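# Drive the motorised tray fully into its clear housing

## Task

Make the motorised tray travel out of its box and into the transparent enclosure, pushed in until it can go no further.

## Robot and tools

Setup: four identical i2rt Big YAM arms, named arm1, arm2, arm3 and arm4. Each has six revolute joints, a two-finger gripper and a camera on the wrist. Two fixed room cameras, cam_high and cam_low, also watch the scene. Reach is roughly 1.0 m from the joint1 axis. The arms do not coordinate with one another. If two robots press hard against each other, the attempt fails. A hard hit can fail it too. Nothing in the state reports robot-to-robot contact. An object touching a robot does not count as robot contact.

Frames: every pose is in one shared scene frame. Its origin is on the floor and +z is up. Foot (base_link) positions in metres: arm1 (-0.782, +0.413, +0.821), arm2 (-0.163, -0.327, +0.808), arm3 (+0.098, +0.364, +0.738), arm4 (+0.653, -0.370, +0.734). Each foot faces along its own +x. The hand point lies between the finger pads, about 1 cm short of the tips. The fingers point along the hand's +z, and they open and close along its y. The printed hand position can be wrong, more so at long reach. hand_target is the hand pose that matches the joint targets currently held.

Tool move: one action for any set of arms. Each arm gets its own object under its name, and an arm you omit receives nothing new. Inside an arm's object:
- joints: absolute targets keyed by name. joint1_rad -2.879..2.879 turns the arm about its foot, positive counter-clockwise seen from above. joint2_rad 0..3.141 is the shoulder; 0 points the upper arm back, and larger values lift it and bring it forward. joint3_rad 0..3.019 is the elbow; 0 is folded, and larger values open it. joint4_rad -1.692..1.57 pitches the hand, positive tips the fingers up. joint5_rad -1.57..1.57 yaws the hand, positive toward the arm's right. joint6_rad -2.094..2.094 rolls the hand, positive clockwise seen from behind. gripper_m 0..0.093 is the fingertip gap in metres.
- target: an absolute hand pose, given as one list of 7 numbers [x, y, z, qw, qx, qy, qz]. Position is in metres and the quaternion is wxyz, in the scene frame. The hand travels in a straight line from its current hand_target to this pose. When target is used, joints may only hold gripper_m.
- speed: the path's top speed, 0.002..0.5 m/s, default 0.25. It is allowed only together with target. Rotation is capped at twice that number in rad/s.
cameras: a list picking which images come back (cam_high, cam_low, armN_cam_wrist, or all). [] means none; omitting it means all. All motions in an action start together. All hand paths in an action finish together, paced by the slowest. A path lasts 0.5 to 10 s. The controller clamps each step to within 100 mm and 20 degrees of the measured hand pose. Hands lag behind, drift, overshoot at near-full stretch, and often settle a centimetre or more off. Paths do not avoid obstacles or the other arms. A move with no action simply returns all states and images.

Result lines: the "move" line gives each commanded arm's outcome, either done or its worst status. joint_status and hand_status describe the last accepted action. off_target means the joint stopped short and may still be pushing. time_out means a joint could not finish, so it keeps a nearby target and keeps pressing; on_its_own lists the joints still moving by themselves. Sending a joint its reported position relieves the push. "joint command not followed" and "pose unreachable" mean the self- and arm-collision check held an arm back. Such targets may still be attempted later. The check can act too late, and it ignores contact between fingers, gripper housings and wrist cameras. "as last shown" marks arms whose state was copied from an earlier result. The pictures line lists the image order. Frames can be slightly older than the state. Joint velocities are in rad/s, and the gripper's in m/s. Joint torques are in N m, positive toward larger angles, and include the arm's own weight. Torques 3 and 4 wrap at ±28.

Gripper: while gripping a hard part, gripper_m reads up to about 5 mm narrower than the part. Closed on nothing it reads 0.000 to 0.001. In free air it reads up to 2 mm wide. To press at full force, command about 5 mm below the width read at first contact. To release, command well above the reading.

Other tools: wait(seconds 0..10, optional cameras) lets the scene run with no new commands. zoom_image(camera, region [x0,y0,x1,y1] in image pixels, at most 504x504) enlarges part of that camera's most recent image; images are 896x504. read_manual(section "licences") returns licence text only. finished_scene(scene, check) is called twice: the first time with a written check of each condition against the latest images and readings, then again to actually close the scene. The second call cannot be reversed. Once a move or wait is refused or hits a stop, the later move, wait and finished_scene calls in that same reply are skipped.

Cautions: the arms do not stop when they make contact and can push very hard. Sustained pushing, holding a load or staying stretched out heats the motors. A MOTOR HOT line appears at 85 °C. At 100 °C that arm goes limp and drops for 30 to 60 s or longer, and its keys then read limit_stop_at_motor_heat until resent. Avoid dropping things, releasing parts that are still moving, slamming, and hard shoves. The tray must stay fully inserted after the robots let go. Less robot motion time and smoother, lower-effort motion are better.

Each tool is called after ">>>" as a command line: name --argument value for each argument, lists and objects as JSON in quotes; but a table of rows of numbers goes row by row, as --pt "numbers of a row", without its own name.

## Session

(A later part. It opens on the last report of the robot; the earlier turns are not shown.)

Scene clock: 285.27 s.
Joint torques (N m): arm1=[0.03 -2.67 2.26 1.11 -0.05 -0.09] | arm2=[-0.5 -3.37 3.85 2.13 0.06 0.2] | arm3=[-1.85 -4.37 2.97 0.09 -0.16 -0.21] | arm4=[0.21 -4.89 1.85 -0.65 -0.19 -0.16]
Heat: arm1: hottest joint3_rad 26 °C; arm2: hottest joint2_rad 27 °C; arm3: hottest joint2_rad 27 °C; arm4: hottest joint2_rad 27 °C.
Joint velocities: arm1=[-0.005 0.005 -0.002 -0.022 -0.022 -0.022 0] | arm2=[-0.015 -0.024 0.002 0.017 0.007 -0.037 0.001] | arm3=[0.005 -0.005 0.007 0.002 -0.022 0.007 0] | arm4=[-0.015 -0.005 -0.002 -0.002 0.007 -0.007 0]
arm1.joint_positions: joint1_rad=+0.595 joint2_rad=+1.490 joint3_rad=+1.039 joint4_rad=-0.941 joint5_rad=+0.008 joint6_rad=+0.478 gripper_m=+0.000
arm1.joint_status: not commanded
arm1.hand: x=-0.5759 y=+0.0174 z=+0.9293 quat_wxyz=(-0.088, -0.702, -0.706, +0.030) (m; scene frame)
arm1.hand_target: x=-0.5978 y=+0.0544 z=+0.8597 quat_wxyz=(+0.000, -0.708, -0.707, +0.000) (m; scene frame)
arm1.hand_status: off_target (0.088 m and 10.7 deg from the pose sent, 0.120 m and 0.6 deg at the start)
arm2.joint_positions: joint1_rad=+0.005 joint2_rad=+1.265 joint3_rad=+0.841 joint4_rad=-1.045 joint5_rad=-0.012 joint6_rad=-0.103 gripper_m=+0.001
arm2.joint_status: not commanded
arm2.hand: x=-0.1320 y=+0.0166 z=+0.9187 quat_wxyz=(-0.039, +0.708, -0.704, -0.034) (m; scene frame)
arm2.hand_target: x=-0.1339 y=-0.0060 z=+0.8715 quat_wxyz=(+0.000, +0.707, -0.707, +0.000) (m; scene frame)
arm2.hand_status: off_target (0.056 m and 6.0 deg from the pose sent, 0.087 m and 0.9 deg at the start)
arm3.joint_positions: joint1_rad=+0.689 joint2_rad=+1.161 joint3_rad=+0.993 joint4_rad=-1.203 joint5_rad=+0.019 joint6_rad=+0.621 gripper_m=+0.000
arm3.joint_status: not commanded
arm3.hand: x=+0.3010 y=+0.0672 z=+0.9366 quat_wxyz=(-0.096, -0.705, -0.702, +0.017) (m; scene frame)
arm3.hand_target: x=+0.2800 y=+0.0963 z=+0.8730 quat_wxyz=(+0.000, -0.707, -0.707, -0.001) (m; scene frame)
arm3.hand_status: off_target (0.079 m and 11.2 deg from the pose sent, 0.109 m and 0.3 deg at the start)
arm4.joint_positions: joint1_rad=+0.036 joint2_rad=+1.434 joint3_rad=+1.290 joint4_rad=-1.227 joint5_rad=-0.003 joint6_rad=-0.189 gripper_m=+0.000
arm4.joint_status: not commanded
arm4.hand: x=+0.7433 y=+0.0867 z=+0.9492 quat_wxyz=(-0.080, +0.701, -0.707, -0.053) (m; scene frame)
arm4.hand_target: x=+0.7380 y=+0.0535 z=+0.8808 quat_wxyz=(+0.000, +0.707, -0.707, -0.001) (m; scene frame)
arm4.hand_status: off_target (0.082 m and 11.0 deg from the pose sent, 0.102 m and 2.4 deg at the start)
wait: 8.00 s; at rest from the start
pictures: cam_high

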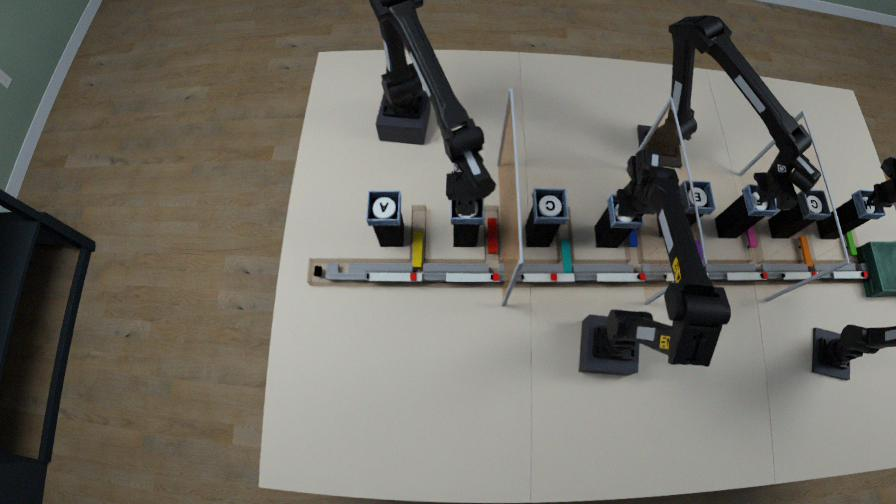

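>>> move --arm1 '{"target": [-0.574, 0.012, 0.998, 0, 0.7071, 0.7071, 0], "speed": 0.4}' --arm2 '{"target": [-0.127, 0.025, 0.998, 0, 0.7071, -0.7071, 0], "speed": 0.4}' --arm3 '{"target": [0.305, 0.062, 1.0, 0, 0.7071, 0.7071, 0], "speed": 0.4}' --arm4 '{"target": [0.747, 0.094, 1.003, 0, 0.7071, -0.7071, 0], "speed": 0.4}' --cameras '[]'

>>> move --arm1 '{"target": [-0.791, 0.006, 0.99, 0, 0.7071, 0.7071, 0], "speed": 0.4}' --arm2 '{"target": [-0.343, 0.021, 0.99, 0, 0.7071, -0.7071, 0], "speed": 0.4}' --arm3 '{"target": [0.089, 0.06, 0.99, 0, 0.7071, 0.7071, 0], "speed": 0.4}' --arm4 '{"target": [0.525, 0.09, 0.99, 0, 0.7071, -0.7071, 0], "speed": 0.4}' --cameras '["arm1_cam_wrist", "arm2_cam_wrist", "arm3_cam_wrist", "arm4_cam_wrist"]'

Scene clock: 286.90 s.
Joint torques (N m): arm1=[0.15 -9.58 11.63 0.44 -0.04 -0.01] | arm2=[-1.26 -8.47 13.39 -0.31 0.07 0.02] | arm3=[-1.08 -10.05 15.36 0.08 -0.07 -0.11] | arm4=[0.09 -11.63 16.1 -0.46 -0.06 -0.18]
Heat: arm1: hottest joint3_rad 26 °C; arm2: hottest joint2_rad 27 °C; arm3: hottest joint2_rad 27 °C; arm4: hottest joint2_rad 27 °C.
move: arm1 off_target; arm2 off_target; arm3 off_target; arm4 off_target
Joint velocities: arm1=[-0.005 -0.005 -0.007 0.007 -0.037 0.037 -0.001] | arm2=[0.015 0.005 -0.012 -0.027 -0.007 -0.095 0] | arm3=[0.005 -0.005 0.007 -0.002 0.007 -0.007 0] | arm4=[0.005 -0.015 0.012 -0.017 0.037 -0.007 -0.001]
arm1.joint_positions: joint1_rad=+0.595 joint2_rad=+1.537 joint3_rad=+1.266 joint4_rad=-1.332 joint5_rad=+0.006 joint6_rad=+0.478 gripper_m=+0.000
arm1.joint_status: not commanded
arm1.hand: x=-0.5805 y=+0.0263 z=+0.9871 quat_wxyz=(+0.012, -0.704, -0.710, -0.003) (m; scene frame)
arm1.hand_target: x=-0.5738 y=+0.0115 z=+0.9985 quat_wxyz=(-0.001, -0.708, -0.706, -0.001) (m; scene frame)
arm1.hand_status: off_target (0.019 m and 1.5 deg from the pose sent, 0.069 m and 10.7 deg at the start)
arm2.joint_positions: joint1_rad=+0.005 joint2_rad=+1.263 joint3_rad=+1.045 joint4_rad=-1.356 joint5_rad=-0.012 joint6_rad=-0.104 gripper_m=+0.001
arm2.joint_status: not commanded
arm2.hand: x=-0.1327 y=+0.0148 z=+0.9922 quat_wxyz=(+0.001, +0.709, -0.705, -0.001) (m; scene frame)
arm2.hand_target: x=-0.1268 y=+0.0254 z=+0.9980 quat_wxyz=(+0.000, +0.707, -0.707, +0.000) (m; scene frame)
arm2.hand_status: off_target (0.013 m and 0.4 deg from the pose sent, 0.080 m and 6.0 deg at the start)
arm3.joint_positions: joint1_rad=+0.689 joint2_rad=+1.264 joint3_rad=+1.237 joint4_rad=-1.547 joint5_rad=+0.018 joint6_rad=+0.621 gripper_m=+0.000
arm3.joint_status: not commanded
arm3.hand: x=+0.2973 y=+0.0710 z=+0.9924 quat_wxyz=(+0.004, -0.707, -0.707, +0.000) (m; scene frame)
arm3.hand_target: x=+0.3053 y=+0.0615 z=+1.0006 quat_wxyz=(+0.000, -0.707, -0.707, +0.000) (m; scene frame)
arm3.hand_status: off_target (0.014 m and 0.5 deg from the pose sent, 0.064 m and 11.2 deg at the start)
arm4.joint_positions: joint1_rad=+0.036 joint2_rad=+1.549 joint3_rad=+1.514 joint4_rad=-1.574 joint5_rad=-0.004 joint6_rad=-0.193 gripper_m=+0.000
arm4.joint_status: not commanded
arm4.hand: x=+0.7409 y=+0.0766 z=+0.9818 quat_wxyz=(+0.019, +0.705, -0.709, +0.013) (m; scene frame)
arm4.hand_target: x=+0.7468 y=+0.0928 z=+1.0020 quat_wxyz=(-0.001, +0.708, -0.706, +0.000) (m; scene frame)
arm4.hand_status: off_target (0.028 m and 2.6 deg from the pose sent, 0.054 m and 11.0 deg at the start)
pictures: none
No camera images: "cameras" was empty.

Scene clock: 288.70 s.
Joint torques (N m): arm1=[0.38 -9.76 8.31 1.21 -0.1 -0.15] | arm2=[-0.15 -9.58 13.76 0.43 0.17 0.22] | arm3=[-2.61 -8.59 11.64 0.24 -0.21 -0.17] | arm4=[0.21 -11.75 14.16 0.17 0.04 0.09]
Heat: arm1: hottest joint3_rad 26 °C; arm2: hottest joint2_rad 27 °C; arm3: hottest joint2_rad 27 °C; arm4: hottest joint2_rad 27 °C.
move: arm1 done; arm2 off_target; arm3 done; arm4 off_target
Joint velocities: arm1=[0.005 0.005 -0.017 0.022 0.022 0.022 0] | arm2=[-0.024 -0.005 0.002 -0.017 -0.125 -0.007 -0.001] | arm3=[-0.005 -0.005 0.002 -0.007 0.022 -0.022 -0.001] | arm4=[-0.005 -0.015 -0.012 0.002 -0.022 -0.037 0]
arm1.joint_positions: joint1_rad=+0.097 joint2_rad=+1.440 joint3_rad=+1.162 joint4_rad=-1.309 joint5_rad=-0.002 joint6_rad=-0.005 gripper_m=+0.000
arm1.joint_status: not commanded
arm1.hand: x=-0.7886 y=+0.0106 z=+0.9868 quat_wxyz=(+0.001, -0.710, -0.704, -0.007) (m; scene frame)
arm1.hand_target: x=-0.7883 y=+0.0076 z=+0.9900 quat_wxyz=(-0.006, -0.707, -0.707, -0.003) (m; scene frame)
arm1.hand_status: done (0.006 m and 1.0 deg from the pose sent, 0.211 m and 1.5 deg at the start)
arm2.joint_positions: joint1_rad=+0.563 joint2_rad=+1.361 joint3_rad=+1.117 joint4_rad=-1.344 joint5_rad=-0.005 joint6_rad=+0.460 gripper_m=+0.001
arm2.joint_status: not commanded
arm2.hand: x=-0.3318 y=+0.0088 z=+0.9838 quat_wxyz=(+0.001, +0.707, -0.707, +0.010) (m; scene frame)
arm2.hand_target: x=-0.3422 y=+0.0232 z=+0.9896 quat_wxyz=(-0.004, +0.707, -0.707, +0.001) (m; scene frame)
arm2.hand_status: off_target (0.018 m and 1.1 deg from the pose sent, 0.210 m and 0.4 deg at the start)
arm3.joint_positions: joint1_rad=+0.069 joint2_rad=+1.103 joint3_rad=+1.114 joint4_rad=-1.560 joint5_rad=-0.002 joint6_rad=-0.001 gripper_m=+0.000
arm3.joint_status: not commanded
arm3.hand: x=+0.0950 y=+0.0613 z=+0.9920 quat_wxyz=(-0.008, -0.707, -0.708, -0.001) (m; scene frame)
arm3.hand_target: x=+0.0915 y=+0.0613 z=+0.9903 quat_wxyz=(-0.004, -0.707, -0.707, -0.007) (m; scene frame)
arm3.hand_status: done (0.006 m and 0.9 deg from the pose sent, 0.209 m and 0.5 deg at the start)
arm4.joint_positions: joint1_rad=+0.513 joint2_rad=+1.555 joint3_rad=+1.514 joint4_rad=-1.554 joint5_rad=-0.007 joint6_rad=+0.262 gripper_m=+0.000
arm4.joint_status: not commanded
arm4.hand: x=+0.5251 y=+0.0728 z=+0.9785 quat_wxyz=(+0.011, +0.713, -0.701, +0.013) (m; scene frame)
arm4.hand_target: x=+0.5231 y=+0.0890 z=+0.9901 quat_wxyz=(+0.000, +0.707, -0.707, -0.004) (m; scene frame)
arm4.hand_status: off_target (0.021 m and 2.2 deg from the pose sent, 0.216 m and 2.6 deg at the start)
pictures: arm1_cam_wrist, arm2_cam_wrist, arm3_cam_wrist, arm4_cam_wrist
camera_calibration:
arm1_cam_wrist: T_world_to_cam=[[-0.999651, 0.00638869, -0.0256179, -0.762523], [-0.0107944, 0.786592, 0.617379, -0.624552], [0.0240951, 0.61744, -0.786249, 0.909269], [0, 0, 0, 1]] pos_world=[-0.790908, -0.0652799, 1.08096]
arm2_cam_wrist: T_world_to_cam=[[0.999658, 0.0079318, 0.0249189, 0.30524], [-0.00874642, -0.796604, 0.604438, -0.586403], [0.0246448, -0.604449, -0.796262, 0.924574], [0, 0, 0, 1]] pos_world=[-0.33305, 0.089306, 1.08304]
arm3_cam_wrist: T_world_to_cam=[[-0.999873, 0.000212875, -0.0159584, 0.109871], [-0.00913625, 0.81223, 0.583266, -0.624695], [0.013086, 0.583338, -0.812124, 0.89636], [0, 0, 0, 1]] pos_world=[0.0924194, -0.0155079, 1.09407]
arm4_cam_wrist: T_world_to_cam=[[0.999712, 0.019708, 0.013711, -0.541287], [0.00700441, -0.785673, 0.618602, -0.547324], [0.0229637, -0.618328, -0.785585, 0.92619], [0, 0, 0, 1]] pos_world=[0.523696, 0.153339, 1.0736]

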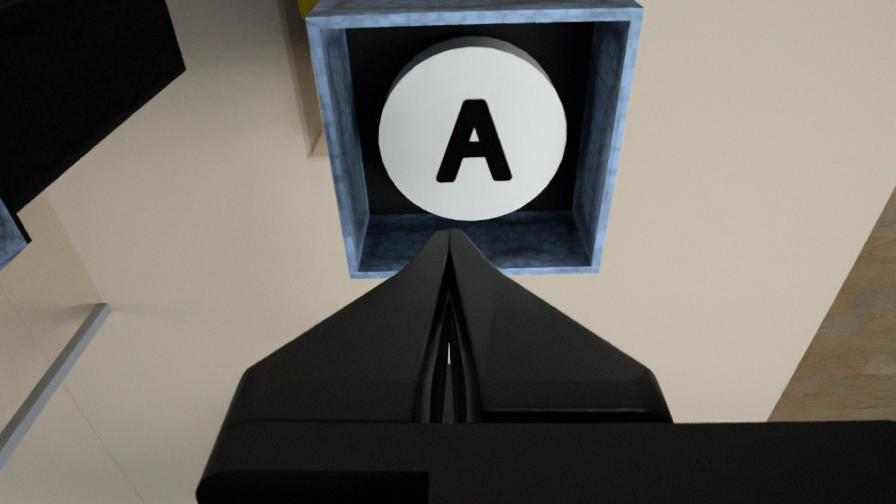

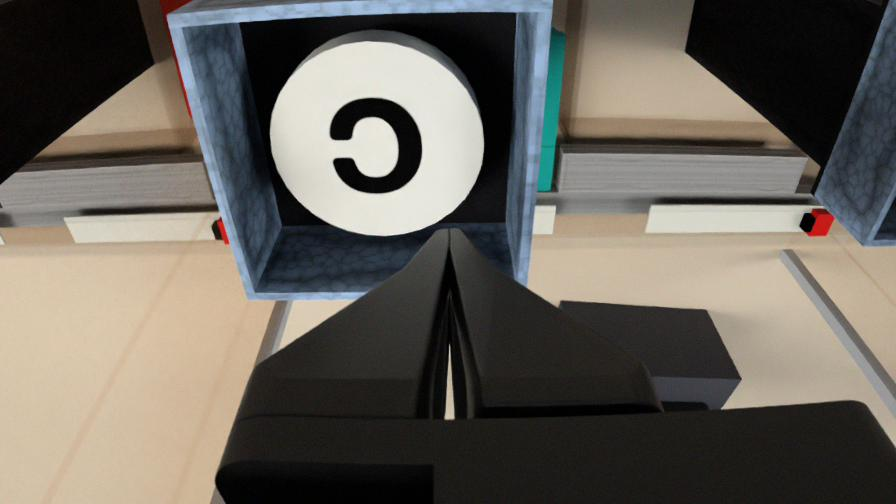

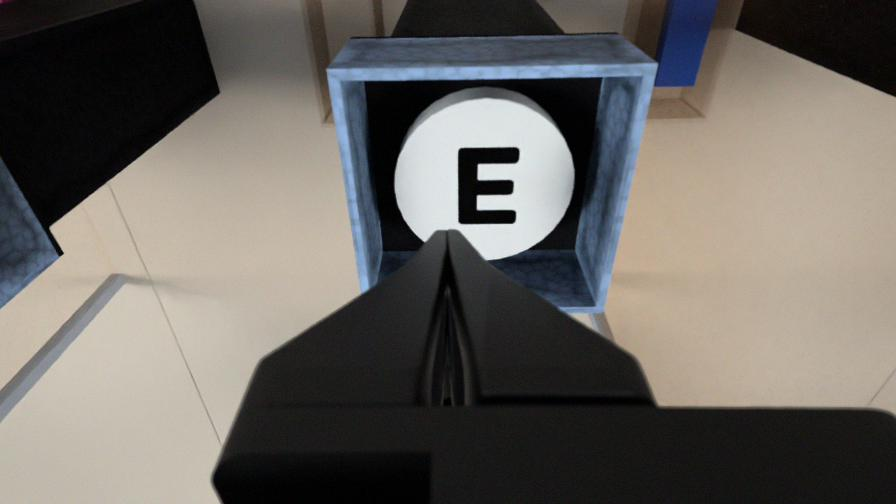

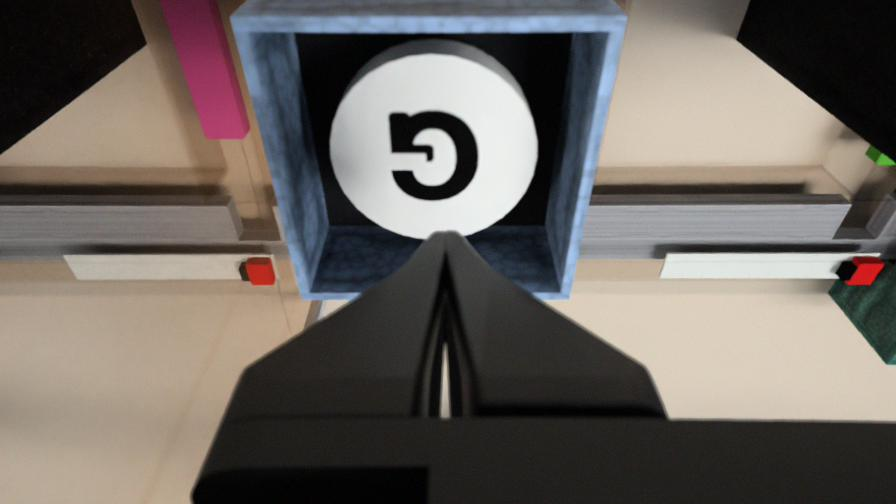

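>>> move --arm1 '{"target": [-0.7955, 0.010, 0.942, 0, 0.7071, 0.7071, 0], "speed": 0.3}' --arm2 '{"target": [-0.356, 0.034, 0.962, 0, 0.7071, -0.7071, 0], "speed": 0.3}' --arm3 '{"target": [0.080, 0.068, 0.958, 0, 0.7071, 0.7071, 0], "speed": 0.3}' --arm4 '{"target": [0.521, 0.096, 0.96, 0, 0.7071, -0.7071, 0], "speed": 0.3}' --cameras '[]'

>>> move --arm1 '{"target": [-0.793, 0.039, 0.852, 0, 0.7071, 0.7071, 0], "speed": 0.2}' --arm2 '{"target": [-0.343, 0.001, 0.868, 0, 0.7071, -0.7071, 0], "speed": 0.2}' --arm3 '{"target": [0.083, 0.094, 0.871, 0, 0.7071, 0.7071, 0], "speed": 0.2}' --arm4 '{"target": [0.527, 0.060, 0.864, 0, 0.7071, -0.7071, 0], "speed": 0.2}' --cameras '["arm2_cam_wrist", "cam_high", "cam_low"]'

>>> zoom_image --camera "cam_high" --region '[690, 190, 896, 300]'

>>> zoom_image --camera "cam_high" --region '[360, 180, 560, 300]'

>>> zoom_image --camera "cam_low" --region '[190, 190, 390, 310]'

Scene clock: 290.50 s.
Joint torques (N m): arm1=[-0.15 -8.53 7.73 1.26 0.22 -0.18] | arm2=[0.73 -11.11 12.3 0.76 -0.14 0.22] | arm3=[-2.55 -10.05 11 0.91 0.03 -0.19] | arm4=[0.32 -12.51 10.1 0.38 0.04 0.08]
Heat: arm1: hottest joint3_rad 27 °C; arm2: hottest joint2_rad 27 °C; arm3: hottest joint2_rad 27 °C; arm4: hottest joint2_rad 27 °C.
move: arm1 done; arm2 off_target; arm3 done; arm4 done
Joint velocities: arm1=[0.005 -0.005 -0.002 -0.007 0.022 0.037 0] | arm2=[-0.015 -0.015 -0.012 0.007 -0.022 0.037 0] | arm3=[0.005 -0.015 -0.012 -0.007 0.037 -0.051 0.001] | arm4=[-0.015 -0.005 -0.002 0.002 -0.081 -0.022 0]
arm1.joint_positions: joint1_rad=+0.090 joint2_rad=+1.458 joint3_rad=+1.072 joint4_rad=-1.184 joint5_rad=+0.003 joint6_rad=-0.018 gripper_m=+0.000
arm1.joint_status: not commanded
arm1.hand: x=-0.7919 y=+0.0127 z=+0.9472 quat_wxyz=(-0.003, -0.708, -0.706, +0.000) (m; scene frame)
arm1.hand_target: x=-0.7953 y=+0.0110 z=+0.9421 quat_wxyz=(+0.000, -0.707, -0.707, +0.000) (m; scene frame)
arm1.hand_status: done (0.007 m and 0.4 deg from the pose sent, 0.045 m and 1.0 deg at the start)
arm2.joint_positions: joint1_rad=+0.571 joint2_rad=+1.423 joint3_rad=+1.117 joint4_rad=-1.279 joint5_rad=-0.005 joint6_rad=+0.475 gripper_m=+0.001
arm2.joint_status: not commanded
arm2.hand: x=-0.3427 y=+0.0238 z=+0.9611 quat_wxyz=(+0.001, +0.705, -0.709, +0.008) (m; scene frame)
arm2.hand_target: x=-0.3553 y=+0.0337 z=+0.9617 quat_wxyz=(+0.000, +0.707, -0.707, +0.000) (m; scene frame)
arm2.hand_status: off_target (0.017 m and 1.0 deg from the pose sent, 0.041 m and 1.1 deg at the start)
arm3.joint_positions: joint1_rad=+0.037 joint2_rad=+1.103 joint3_rad=+1.023 joint4_rad=-1.494 joint5_rad=+0.007 joint6_rad=-0.033 gripper_m=+0.000
arm3.joint_status: not commanded
arm3.hand: x=+0.0847 y=+0.0693 z=+0.9573 quat_wxyz=(+0.004, -0.706, -0.708, -0.007) (m; scene frame)
arm3.hand_target: x=+0.0803 y=+0.0687 z=+0.9581 quat_wxyz=(+0.000, -0.707, -0.707, +0.000) (m; scene frame)
arm3.hand_status: done (0.005 m and 1.0 deg from the pose sent, 0.038 m and 0.9 deg at the start)
arm4.joint_positions: joint1_rad=+0.513 joint2_rad=+1.585 joint3_rad=+1.514 joint4_rad=-1.493 joint5_rad=-0.004 joint6_rad=+0.264 gripper_m=+0.000
arm4.joint_status: not commanded
arm4.hand: x=+0.5205 y=+0.0908 z=+0.9643 quat_wxyz=(+0.002, +0.712, -0.702, +0.001) (m; scene frame)
arm4.hand_target: x=+0.5209 y=+0.0958 z=+0.9601 quat_wxyz=(+0.000, +0.707, -0.707, +0.000) (m; scene frame)
arm4.hand_status: done (0.007 m and 0.9 deg from the pose sent, 0.030 m and 2.2 deg at the start)
pictures: none
No camera images: "cameras" was empty.

Scene clock: 291.73 s.
Joint torques (N m): arm1=[-0.03 -1.38 3.11 2.7 0.18 -0.14] | arm2=[1.49 -3.6 2.93 1.42 -0.08 0.2] | arm3=[-2.14 -1.38 2.62 0.87 -0.01 -0.19] | arm4=[0.91 -6.07 2.82 -0.2 0.09 0.08]
Heat: arm1: hottest joint3_rad 27 °C; arm2: hottest joint2_rad 27 °C; arm3: hottest joint2_rad 27 °C; arm4: hottest joint2_rad 27 °C.
move: arm1 off_target; arm2 off_target; arm3 off_target; arm4 off_target
Joint velocities: arm1=[-0.015 -0.015 -0.002 0.002 -0.007 -0.037 -0.001] | arm2=[0.005 0.005 -0.007 -0.017 0.022 -0.007 -0.002] | arm3=[0.005 -0.005 -0.012 -0.002 0.022 0.037 0] | arm4=[-0.015 -0.005 0.017 -0.002 0.066 0.007 0]
arm1.joint_positions: joint1_rad=+0.090 joint2_rad=+1.398 joint3_rad=+0.921 joint4_rad=-0.967 joint5_rad=+0.003 joint6_rad=-0.018 gripper_m=+0.000
arm1.joint_status: not commanded
arm1.hand: x=-0.7916 y=+0.0195 z=+0.9185 quat_wxyz=(-0.047, -0.707, -0.705, +0.046) (m; scene frame)
arm1.hand_target: x=-0.7923 y=+0.0474 z=+0.8611 quat_wxyz=(+0.000, -0.707, -0.707, +0.000) (m; scene frame)
arm1.hand_status: off_target (0.069 m and 7.5 deg from the pose sent, 0.099 m and 0.4 deg at the start)
arm2.joint_positions: joint1_rad=+0.578 joint2_rad=+1.345 joint3_rad=+0.976 joint4_rad=-1.042 joint5_rad=-0.006 joint6_rad=+0.485 gripper_m=+0.001
arm2.joint_status: not commanded
arm2.hand: x=-0.3468 y=+0.0265 z=+0.9407 quat_wxyz=(-0.025, +0.702, -0.708, -0.074) (m; scene frame)
arm2.hand_target: x=-0.3384 y=-0.0054 z=+0.8774 quat_wxyz=(-0.001, +0.707, -0.707, +0.000) (m; scene frame)
arm2.hand_status: off_target (0.077 m and 9.0 deg from the pose sent, 0.096 m and 1.0 deg at the start)
arm3.joint_positions: joint1_rad=+0.037 joint2_rad=+0.968 joint3_rad=+0.876 joint4_rad=-1.292 joint5_rad=+0.007 joint6_rad=-0.033 gripper_m=+0.000
arm3.joint_status: not commanded
arm3.hand: x=+0.0849 y=+0.0722 z=+0.9386 quat_wxyz=(-0.060, -0.704, -0.705, +0.062) (m; scene frame)
arm3.hand_target: x=+0.0840 y=+0.1021 z=+0.8797 quat_wxyz=(+0.000, -0.707, -0.707, -0.001) (m; scene frame)
arm3.hand_status: off_target (0.071 m and 9.9 deg from the pose sent, 0.090 m and 1.0 deg at the start)
arm4.joint_positions: joint1_rad=+0.513 joint2_rad=+1.479 joint3_rad=+1.293 joint4_rad=-1.218 joint5_rad=-0.003 joint6_rad=+0.271 gripper_m=+0.000
arm4.joint_status: not commanded
arm4.hand: x=+0.5225 y=+0.0840 z=+0.9304 quat_wxyz=(-0.038, +0.708, -0.702, -0.070) (m; scene frame)
arm4.hand_target: x=+0.5285 y=+0.0564 z=+0.8703 quat_wxyz=(-0.001, +0.707, -0.707, +0.000) (m; scene frame)
arm4.hand_status: off_target (0.071 m and 9.1 deg from the pose sent, 0.105 m and 0.9 deg at the start)
pictures: arm2_cam_wrist, cam_high, cam_low
camera_calibration:
arm2_cam_wrist: T_world_to_cam=[[0.99844, 0.00129037, -0.0558183, 0.396882], [0.0275383, -0.881051, 0.472219, -0.407172], [-0.0485694, -0.47302, -0.879712, 0.950919], [0, 0, 0, 1]] pos_world=[-0.338864, 0.090552, 1.05096]

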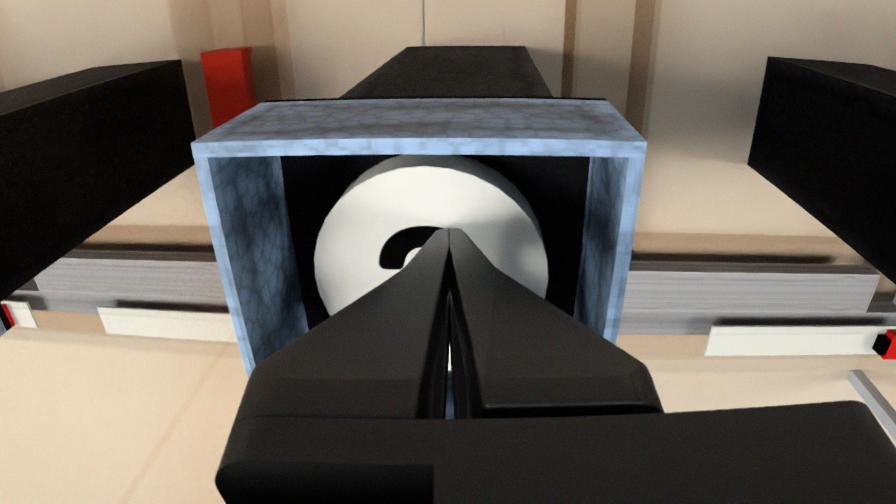

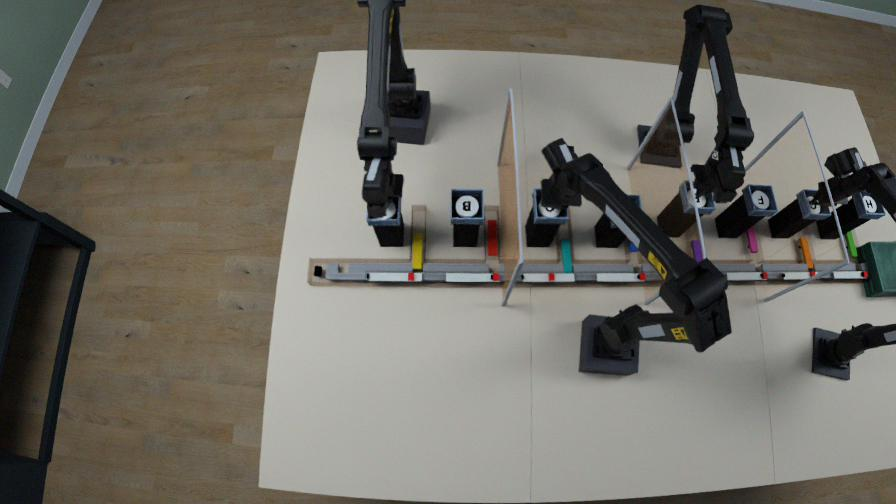

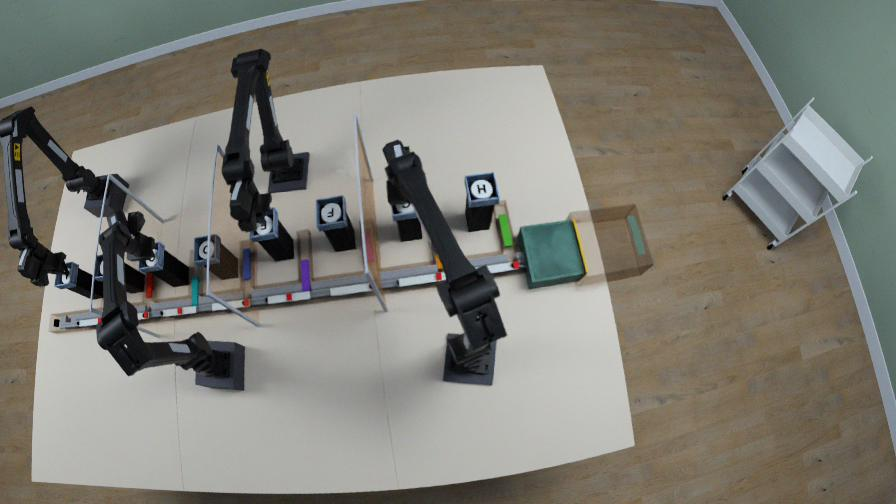

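Scaled by 2.447 from the camera's 896x504 image, which has a finer 1280x720 frame.

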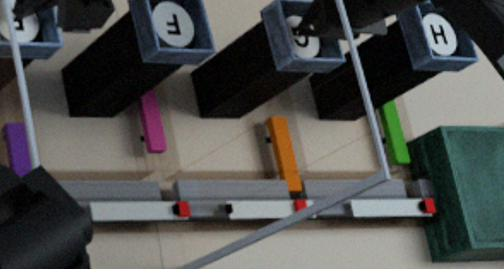

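Scaled by 2.520 from the camera's 896x504 image, which has a finer 1280x720 frame.

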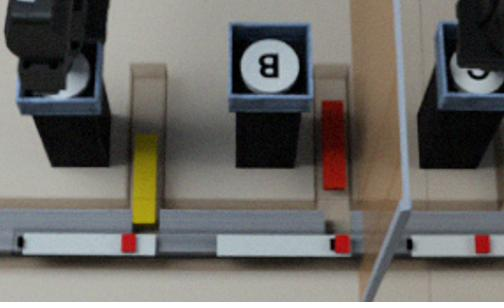

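Scaled by 2.520 from the camera's 896x504 image, which has a finer 1280x720 frame.

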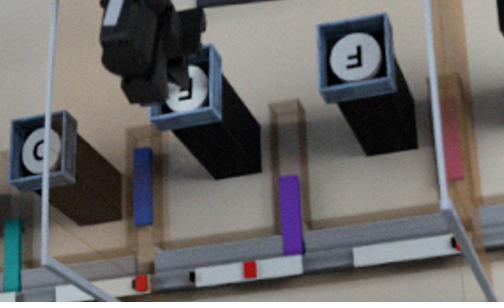

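>>> wait --seconds 10 --cameras '["cam_high", "cam_low"]'

>>> zoom_image --camera "cam_high" --region '[690, 190, 896, 300]'

>>> zoom_image --camera "cam_high" --region '[360, 180, 560, 300]'

>>> zoom_image --camera "cam_low" --region '[190, 190, 390, 310]'

Scene clock: 302.07 s.
Joint torques (N m): arm1=[0.32 -1.32 3.11 2.73 0.18 -0.13] | arm2=[0.67 -3.55 3.02 1.36 -0.04 0.18] | arm3=[-2.2 -1.49 2.65 0.9 0 -0.18] | arm4=[0.97 -6.07 2.86 -0.21 0.09 0.07]
Heat: arm1: hottest joint3_rad 27 °C; arm2: hottest joint2_rad 27 °C; arm3: hottest joint2_rad 27 °C; arm4: hottest joint2_rad 27 °C.
Joint velocities: arm1=[-0.005 -0.005 -0.002 0.002 0.022 0.051 -0.001] | arm2=[-0.005 0.015 -0.007 -0.017 0.007 0.022 0] | arm3=[0.015 -0.005 -0.002 0.002 0.007 -0.007 -0.001] | arm4=[0.005 -0.005 -0.022 0.017 0.037 -0.007 -0.001]
arm1.joint_positions: joint1_rad=+0.090 joint2_rad=+1.398 joint3_rad=+0.921 joint4_rad=-0.967 joint5_rad=+0.003 joint6_rad=-0.018 gripper_m=+0.000
arm1.joint_status: not commanded
arm1.hand: x=-0.7916 y=+0.0195 z=+0.9185 quat_wxyz=(-0.047, -0.707, -0.705, +0.046) (m; scene frame)
arm1.hand_target: x=-0.7923 y=+0.0474 z=+0.8611 quat_wxyz=(+0.000, -0.707, -0.707, +0.000) (m; scene frame)
arm1.hand_status: off_target (0.069 m and 7.5 deg from the pose sent, 0.099 m and 0.4 deg at the start)
arm2.joint_positions: joint1_rad=+0.578 joint2_rad=+1.345 joint3_rad=+0.975 joint4_rad=-1.042 joint5_rad=-0.006 joint6_rad=+0.485 gripper_m=+0.001
arm2.joint_status: not commanded
arm2.hand: x=-0.3468 y=+0.0265 z=+0.9407 quat_wxyz=(-0.025, +0.702, -0.708, -0.074) (m; scene frame)
arm2.hand_target: x=-0.3384 y=-0.0054 z=+0.8774 quat_wxyz=(-0.001, +0.707, -0.707, +0.000) (m; scene frame)
arm2.hand_status: off_target (0.077 m and 9.0 deg from the pose sent, 0.096 m and 1.0 deg at the start)
arm3.joint_positions: joint1_rad=+0.037 joint2_rad=+0.968 joint3_rad=+0.876 joint4_rad=-1.292 joint5_rad=+0.007 joint6_rad=-0.033 gripper_m=+0.000
arm3.joint_status: not commanded
arm3.hand: x=+0.0849 y=+0.0722 z=+0.9387 quat_wxyz=(-0.060, -0.704, -0.705, +0.062) (m; scene frame)
arm3.hand_target: x=+0.0840 y=+0.1021 z=+0.8798 quat_wxyz=(+0.000, -0.707, -0.707, -0.001) (m; scene frame)
arm3.hand_status: off_target (0.071 m and 9.9 deg from the pose sent, 0.090 m and 1.0 deg at the start)
arm4.joint_positions: joint1_rad=+0.513 joint2_rad=+1.479 joint3_rad=+1.293 joint4_rad=-1.218 joint5_rad=-0.003 joint6_rad=+0.272 gripper_m=+0.000
arm4.joint_status: not commanded
arm4.hand: x=+0.5225 y=+0.0840 z=+0.9305 quat_wxyz=(-0.038, +0.707, -0.702, -0.070) (m; scene frame)
arm4.hand_target: x=+0.5285 y=+0.0564 z=+0.8704 quat_wxyz=(-0.001, +0.707, -0.707, +0.000) (m; scene frame)
arm4.hand_status: off_target (0.071 m and 9.1 deg from the pose sent, 0.105 m and 0.9 deg at the start)
wait: 10.00 s; at rest from the start
pictures: cam_high, cam_low

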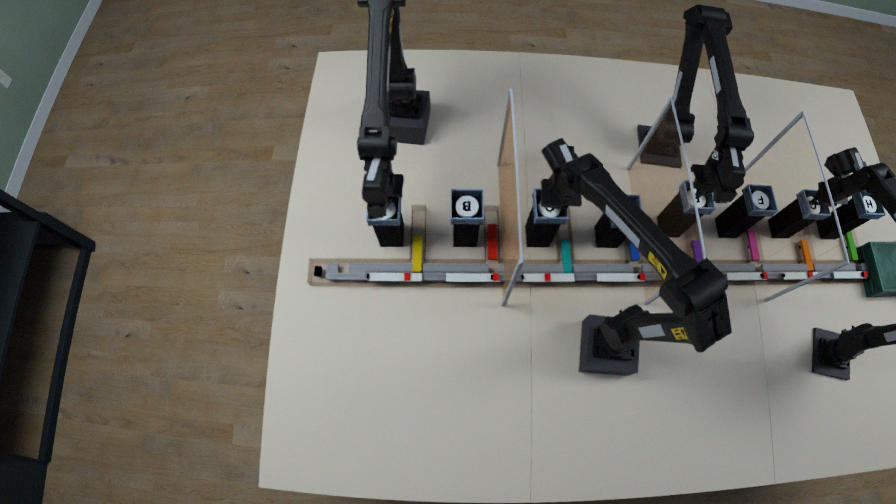

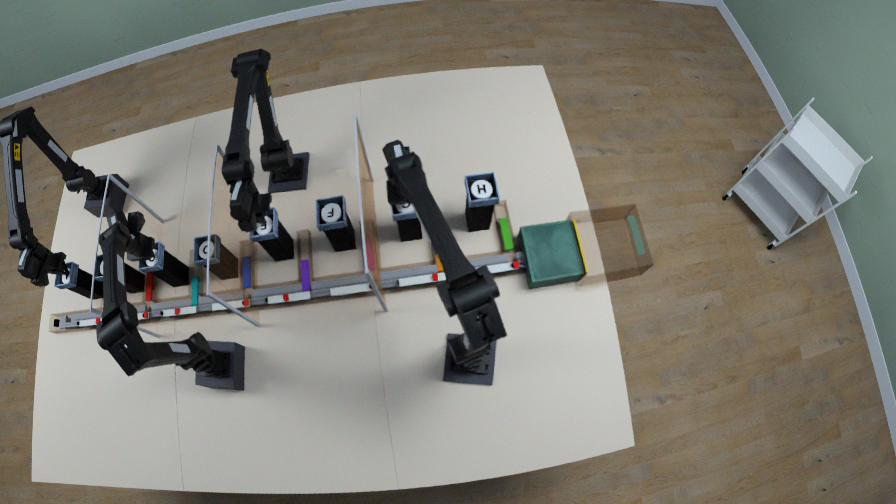

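Scaled by 2.447 from the camera's 896x504 image, which has a finer 1280x720 frame.

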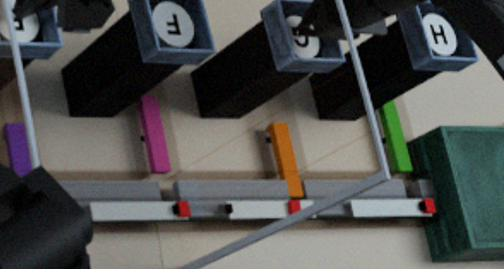

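Scaled by 2.520 from the camera's 896x504 image, which has a finer 1280x720 frame.

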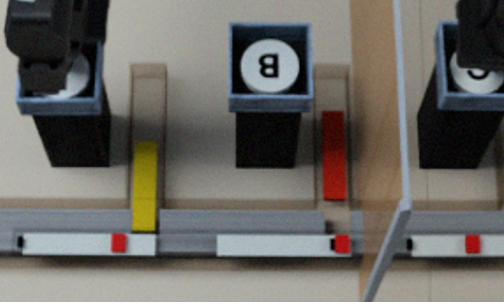

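Scaled by 2.520 from the camera's 896x504 image, which has a finer 1280x720 frame.

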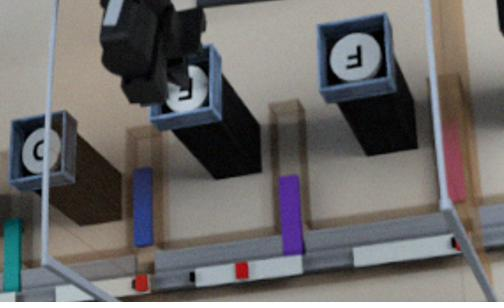

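>>> wait --seconds 10 --cameras '[]'

>>> wait --seconds 10 --cameras '["cam_high", "cam_low"]'

>>> zoom_image --camera "cam_high" --region '[690, 190, 896, 300]'

>>> zoom_image --camera "cam_high" --region '[360, 180, 560, 300]'

>>> zoom_image --camera "cam_low" --region '[190, 190, 390, 310]'

Scene clock: 312.70 s.
Joint torques (N m): arm1=[0.21 -1.26 3.07 2.7 0.18 -0.12] | arm2=[0.79 -3.84 2.89 1.44 -0.05 0.2] | arm3=[-2.08 -1.38 2.65 0.92 -0.01 -0.19] | arm4=[0.97 -6.07 2.88 -0.21 0.1 0.07]
Heat: arm1: hottest joint3_rad 26 °C; arm2: hottest joint2_rad 27 °C; arm3: hottest joint2_rad 27 °C; arm4: hottest joint2_rad 27 °C.
Joint velocities: arm1=[0.005 -0.005 -0.007 -0.007 -0.022 -0.022 0] | arm2=[0.005 -0.015 0.002 0.027 -0.095 -0.037 0] | arm3=[-0.005 -0.015 -0.017 -0.002 -0.095 -0.037 0.001] | arm4=[-0.005 -0.005 -0.017 -0.012 -0.095 0.051 0]
arm1.joint_positions: joint1_rad=+0.090 joint2_rad=+1.398 joint3_rad=+0.921 joint4_rad=-0.967 joint5_rad=+0.003 joint6_rad=-0.018 gripper_m=+0.000
arm1.joint_status: not commanded
arm1.hand: x=-0.7916 y=+0.0195 z=+0.9185 quat_wxyz=(-0.047, -0.707, -0.705, +0.046) (m; scene frame)
arm1.hand_target: x=-0.7923 y=+0.0474 z=+0.8611 quat_wxyz=(+0.000, -0.707, -0.707, +0.000) (m; scene frame)
arm1.hand_status: off_target (0.069 m and 7.5 deg from the pose sent, 0.099 m and 0.4 deg at the start)
arm2.joint_positions: joint1_rad=+0.578 joint2_rad=+1.345 joint3_rad=+0.975 joint4_rad=-1.042 joint5_rad=-0.006 joint6_rad=+0.485 gripper_m=+0.001
arm2.joint_status: not commanded
arm2.hand: x=-0.3468 y=+0.0265 z=+0.9407 quat_wxyz=(-0.025, +0.702, -0.708, -0.074) (m; scene frame)
arm2.hand_target: x=-0.3384 y=-0.0054 z=+0.8774 quat_wxyz=(-0.001, +0.707, -0.707, +0.000) (m; scene frame)
arm2.hand_status: off_target (0.077 m and 9.0 deg from the pose sent, 0.096 m and 1.0 deg at the start)
arm3.joint_positions: joint1_rad=+0.037 joint2_rad=+0.968 joint3_rad=+0.876 joint4_rad=-1.292 joint5_rad=+0.007 joint6_rad=-0.033 gripper_m=+0.000
arm3.joint_status: not commanded
arm3.hand: x=+0.0849 y=+0.0722 z=+0.9387 quat_wxyz=(-0.060, -0.704, -0.705, +0.062) (m; scene frame)
arm3.hand_target: x=+0.0840 y=+0.1021 z=+0.8798 quat_wxyz=(+0.000, -0.707, -0.707, -0.001) (m; scene frame)
arm3.hand_status: off_target (0.071 m and 9.9 deg from the pose sent, 0.090 m and 1.0 deg at the start)
arm4.joint_positions: joint1_rad=+0.513 joint2_rad=+1.479 joint3_rad=+1.293 joint4_rad=-1.218 joint5_rad=-0.003 joint6_rad=+0.272 gripper_m=+0.000
arm4.joint_status: not commanded
arm4.hand: x=+0.5225 y=+0.0840 z=+0.9305 quat_wxyz=(-0.038, +0.707, -0.702, -0.070) (m; scene frame)
arm4.hand_target: x=+0.5285 y=+0.0564 z=+0.8704 quat_wxyz=(-0.001, +0.707, -0.707, +0.000) (m; scene frame)
arm4.hand_status: off_target (0.071 m and 9.1 deg from the pose sent, 0.105 m and 0.9 deg at the start)
wait: 10.00 s; at rest from the start
pictures: none
No camera images: "cameras" was empty.

Scene clock: 322.70 s.
Joint torques (N m): arm1=[0.09 -1.44 3.12 2.73 0.2 -0.12] | arm2=[0.97 -3.37 2.88 1.43 -0.09 0.22] | arm3=[-2.08 -1.44 2.66 0.92 0 -0.18] | arm4=[0.91 -6.12 2.86 -0.23 0.09 0.08]
Heat: arm1: hottest joint3_rad 26 °C; arm2: hottest joint2_rad 27 °C; arm3: hottest joint2_rad 27 °C; arm4: hottest joint2_rad 27 °C.
Joint velocities: arm1=[-0.005 0.005 -0.002 0.022 -0.051 -0.007 0] | arm2=[-0.024 -0.015 -0.007 0.002 0.037 0.037 -0.001] | arm3=[0.005 -0.005 -0.012 -0.002 0.037 -0.022 0] | arm4=[-0.015 -0.015 -0.017 -0.002 -0.007 -0.022 0.002]
arm1.joint_positions: joint1_rad=+0.090 joint2_rad=+1.398 joint3_rad=+0.921 joint4_rad=-0.967 joint5_rad=+0.003 joint6_rad=-0.018 gripper_m=+0.000
arm1.joint_status: not commanded
arm1.hand: x=-0.7916 y=+0.0195 z=+0.9185 quat_wxyz=(-0.047, -0.707, -0.705, +0.046) (m; scene frame)
arm1.hand_target: x=-0.7923 y=+0.0474 z=+0.8611 quat_wxyz=(+0.000, -0.707, -0.707, +0.000) (m; scene frame)
arm1.hand_status: off_target (0.069 m and 7.5 deg from the pose sent, 0.099 m and 0.4 deg at the start)
arm2.joint_positions: joint1_rad=+0.578 joint2_rad=+1.345 joint3_rad=+0.975 joint4_rad=-1.042 joint5_rad=-0.006 joint6_rad=+0.485 gripper_m=+0.001
arm2.joint_status: not commanded
arm2.hand: x=-0.3468 y=+0.0265 z=+0.9407 quat_wxyz=(-0.025, +0.702, -0.708, -0.074) (m; scene frame)
arm2.hand_target: x=-0.3384 y=-0.0054 z=+0.8774 quat_wxyz=(-0.001, +0.707, -0.707, +0.000) (m; scene frame)
arm2.hand_status: off_target (0.077 m and 9.0 deg from the pose sent, 0.096 m and 1.0 deg at the start)
arm3.joint_positions: joint1_rad=+0.037 joint2_rad=+0.968 joint3_rad=+0.876 joint4_rad=-1.292 joint5_rad=+0.007 joint6_rad=-0.033 gripper_m=+0.000
arm3.joint_status: not commanded
arm3.hand: x=+0.0849 y=+0.0722 z=+0.9387 quat_wxyz=(-0.060, -0.704, -0.705, +0.062) (m; scene frame)
arm3.hand_target: x=+0.0840 y=+0.1021 z=+0.8798 quat_wxyz=(+0.000, -0.707, -0.707, -0.001) (m; scene frame)
arm3.hand_status: off_target (0.071 m and 9.9 deg from the pose sent, 0.090 m and 1.0 deg at the start)
arm4.joint_positions: joint1_rad=+0.513 joint2_rad=+1.479 joint3_rad=+1.293 joint4_rad=-1.218 joint5_rad=-0.003 joint6_rad=+0.272 gripper_m=+0.000
arm4.joint_status: not commanded
arm4.hand: x=+0.5225 y=+0.0840 z=+0.9305 quat_wxyz=(-0.038, +0.707, -0.702, -0.070) (m; scene frame)
arm4.hand_target: x=+0.5285 y=+0.0564 z=+0.8704 quat_wxyz=(-0.001, +0.707, -0.707, +0.000) (m; scene frame)
arm4.hand_status: off_target (0.071 m and 9.1 deg from the pose sent, 0.105 m and 0.9 deg at the start)
wait: 10.00 s; at rest by 0.27 s
pictures: cam_high, cam_low

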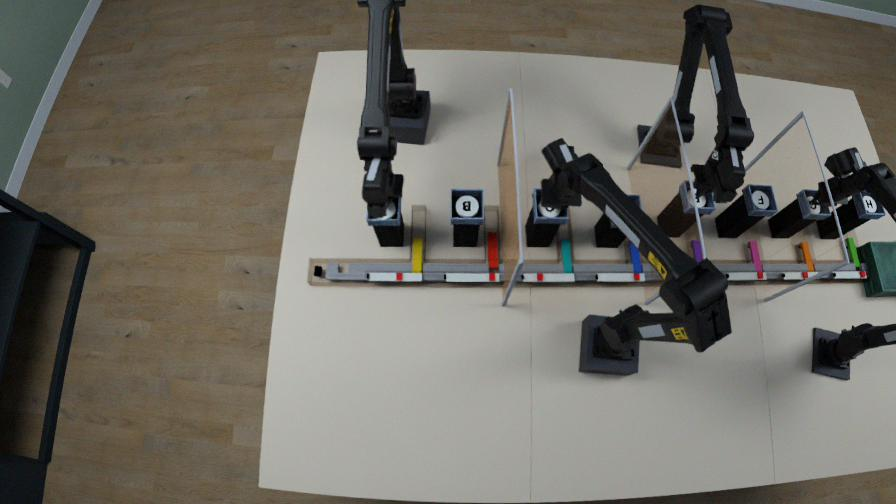

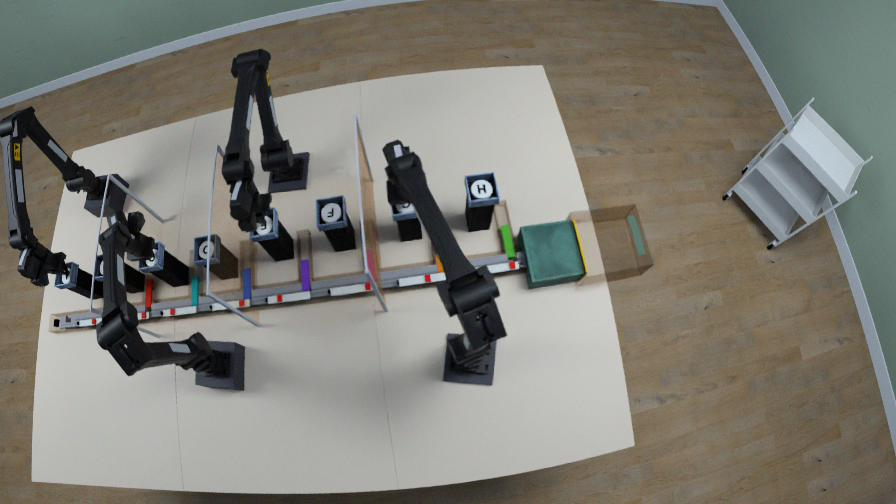

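Scaled by 2.447 from the camera's 896x504 image, which has a finer 1280x720 frame.

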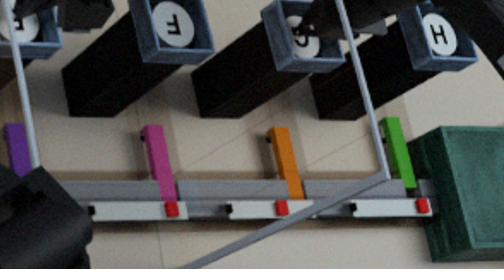

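Scaled by 2.520 from the camera's 896x504 image, which has a finer 1280x720 frame.

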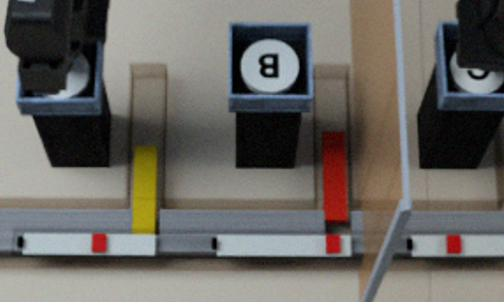

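Scaled by 2.520 from the camera's 896x504 image, which has a finer 1280x720 frame.

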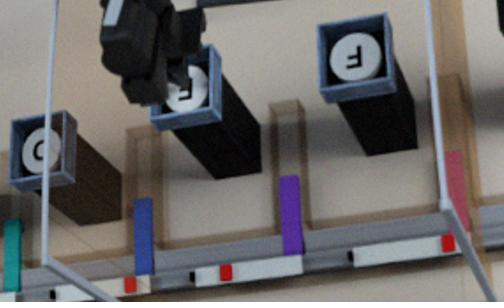

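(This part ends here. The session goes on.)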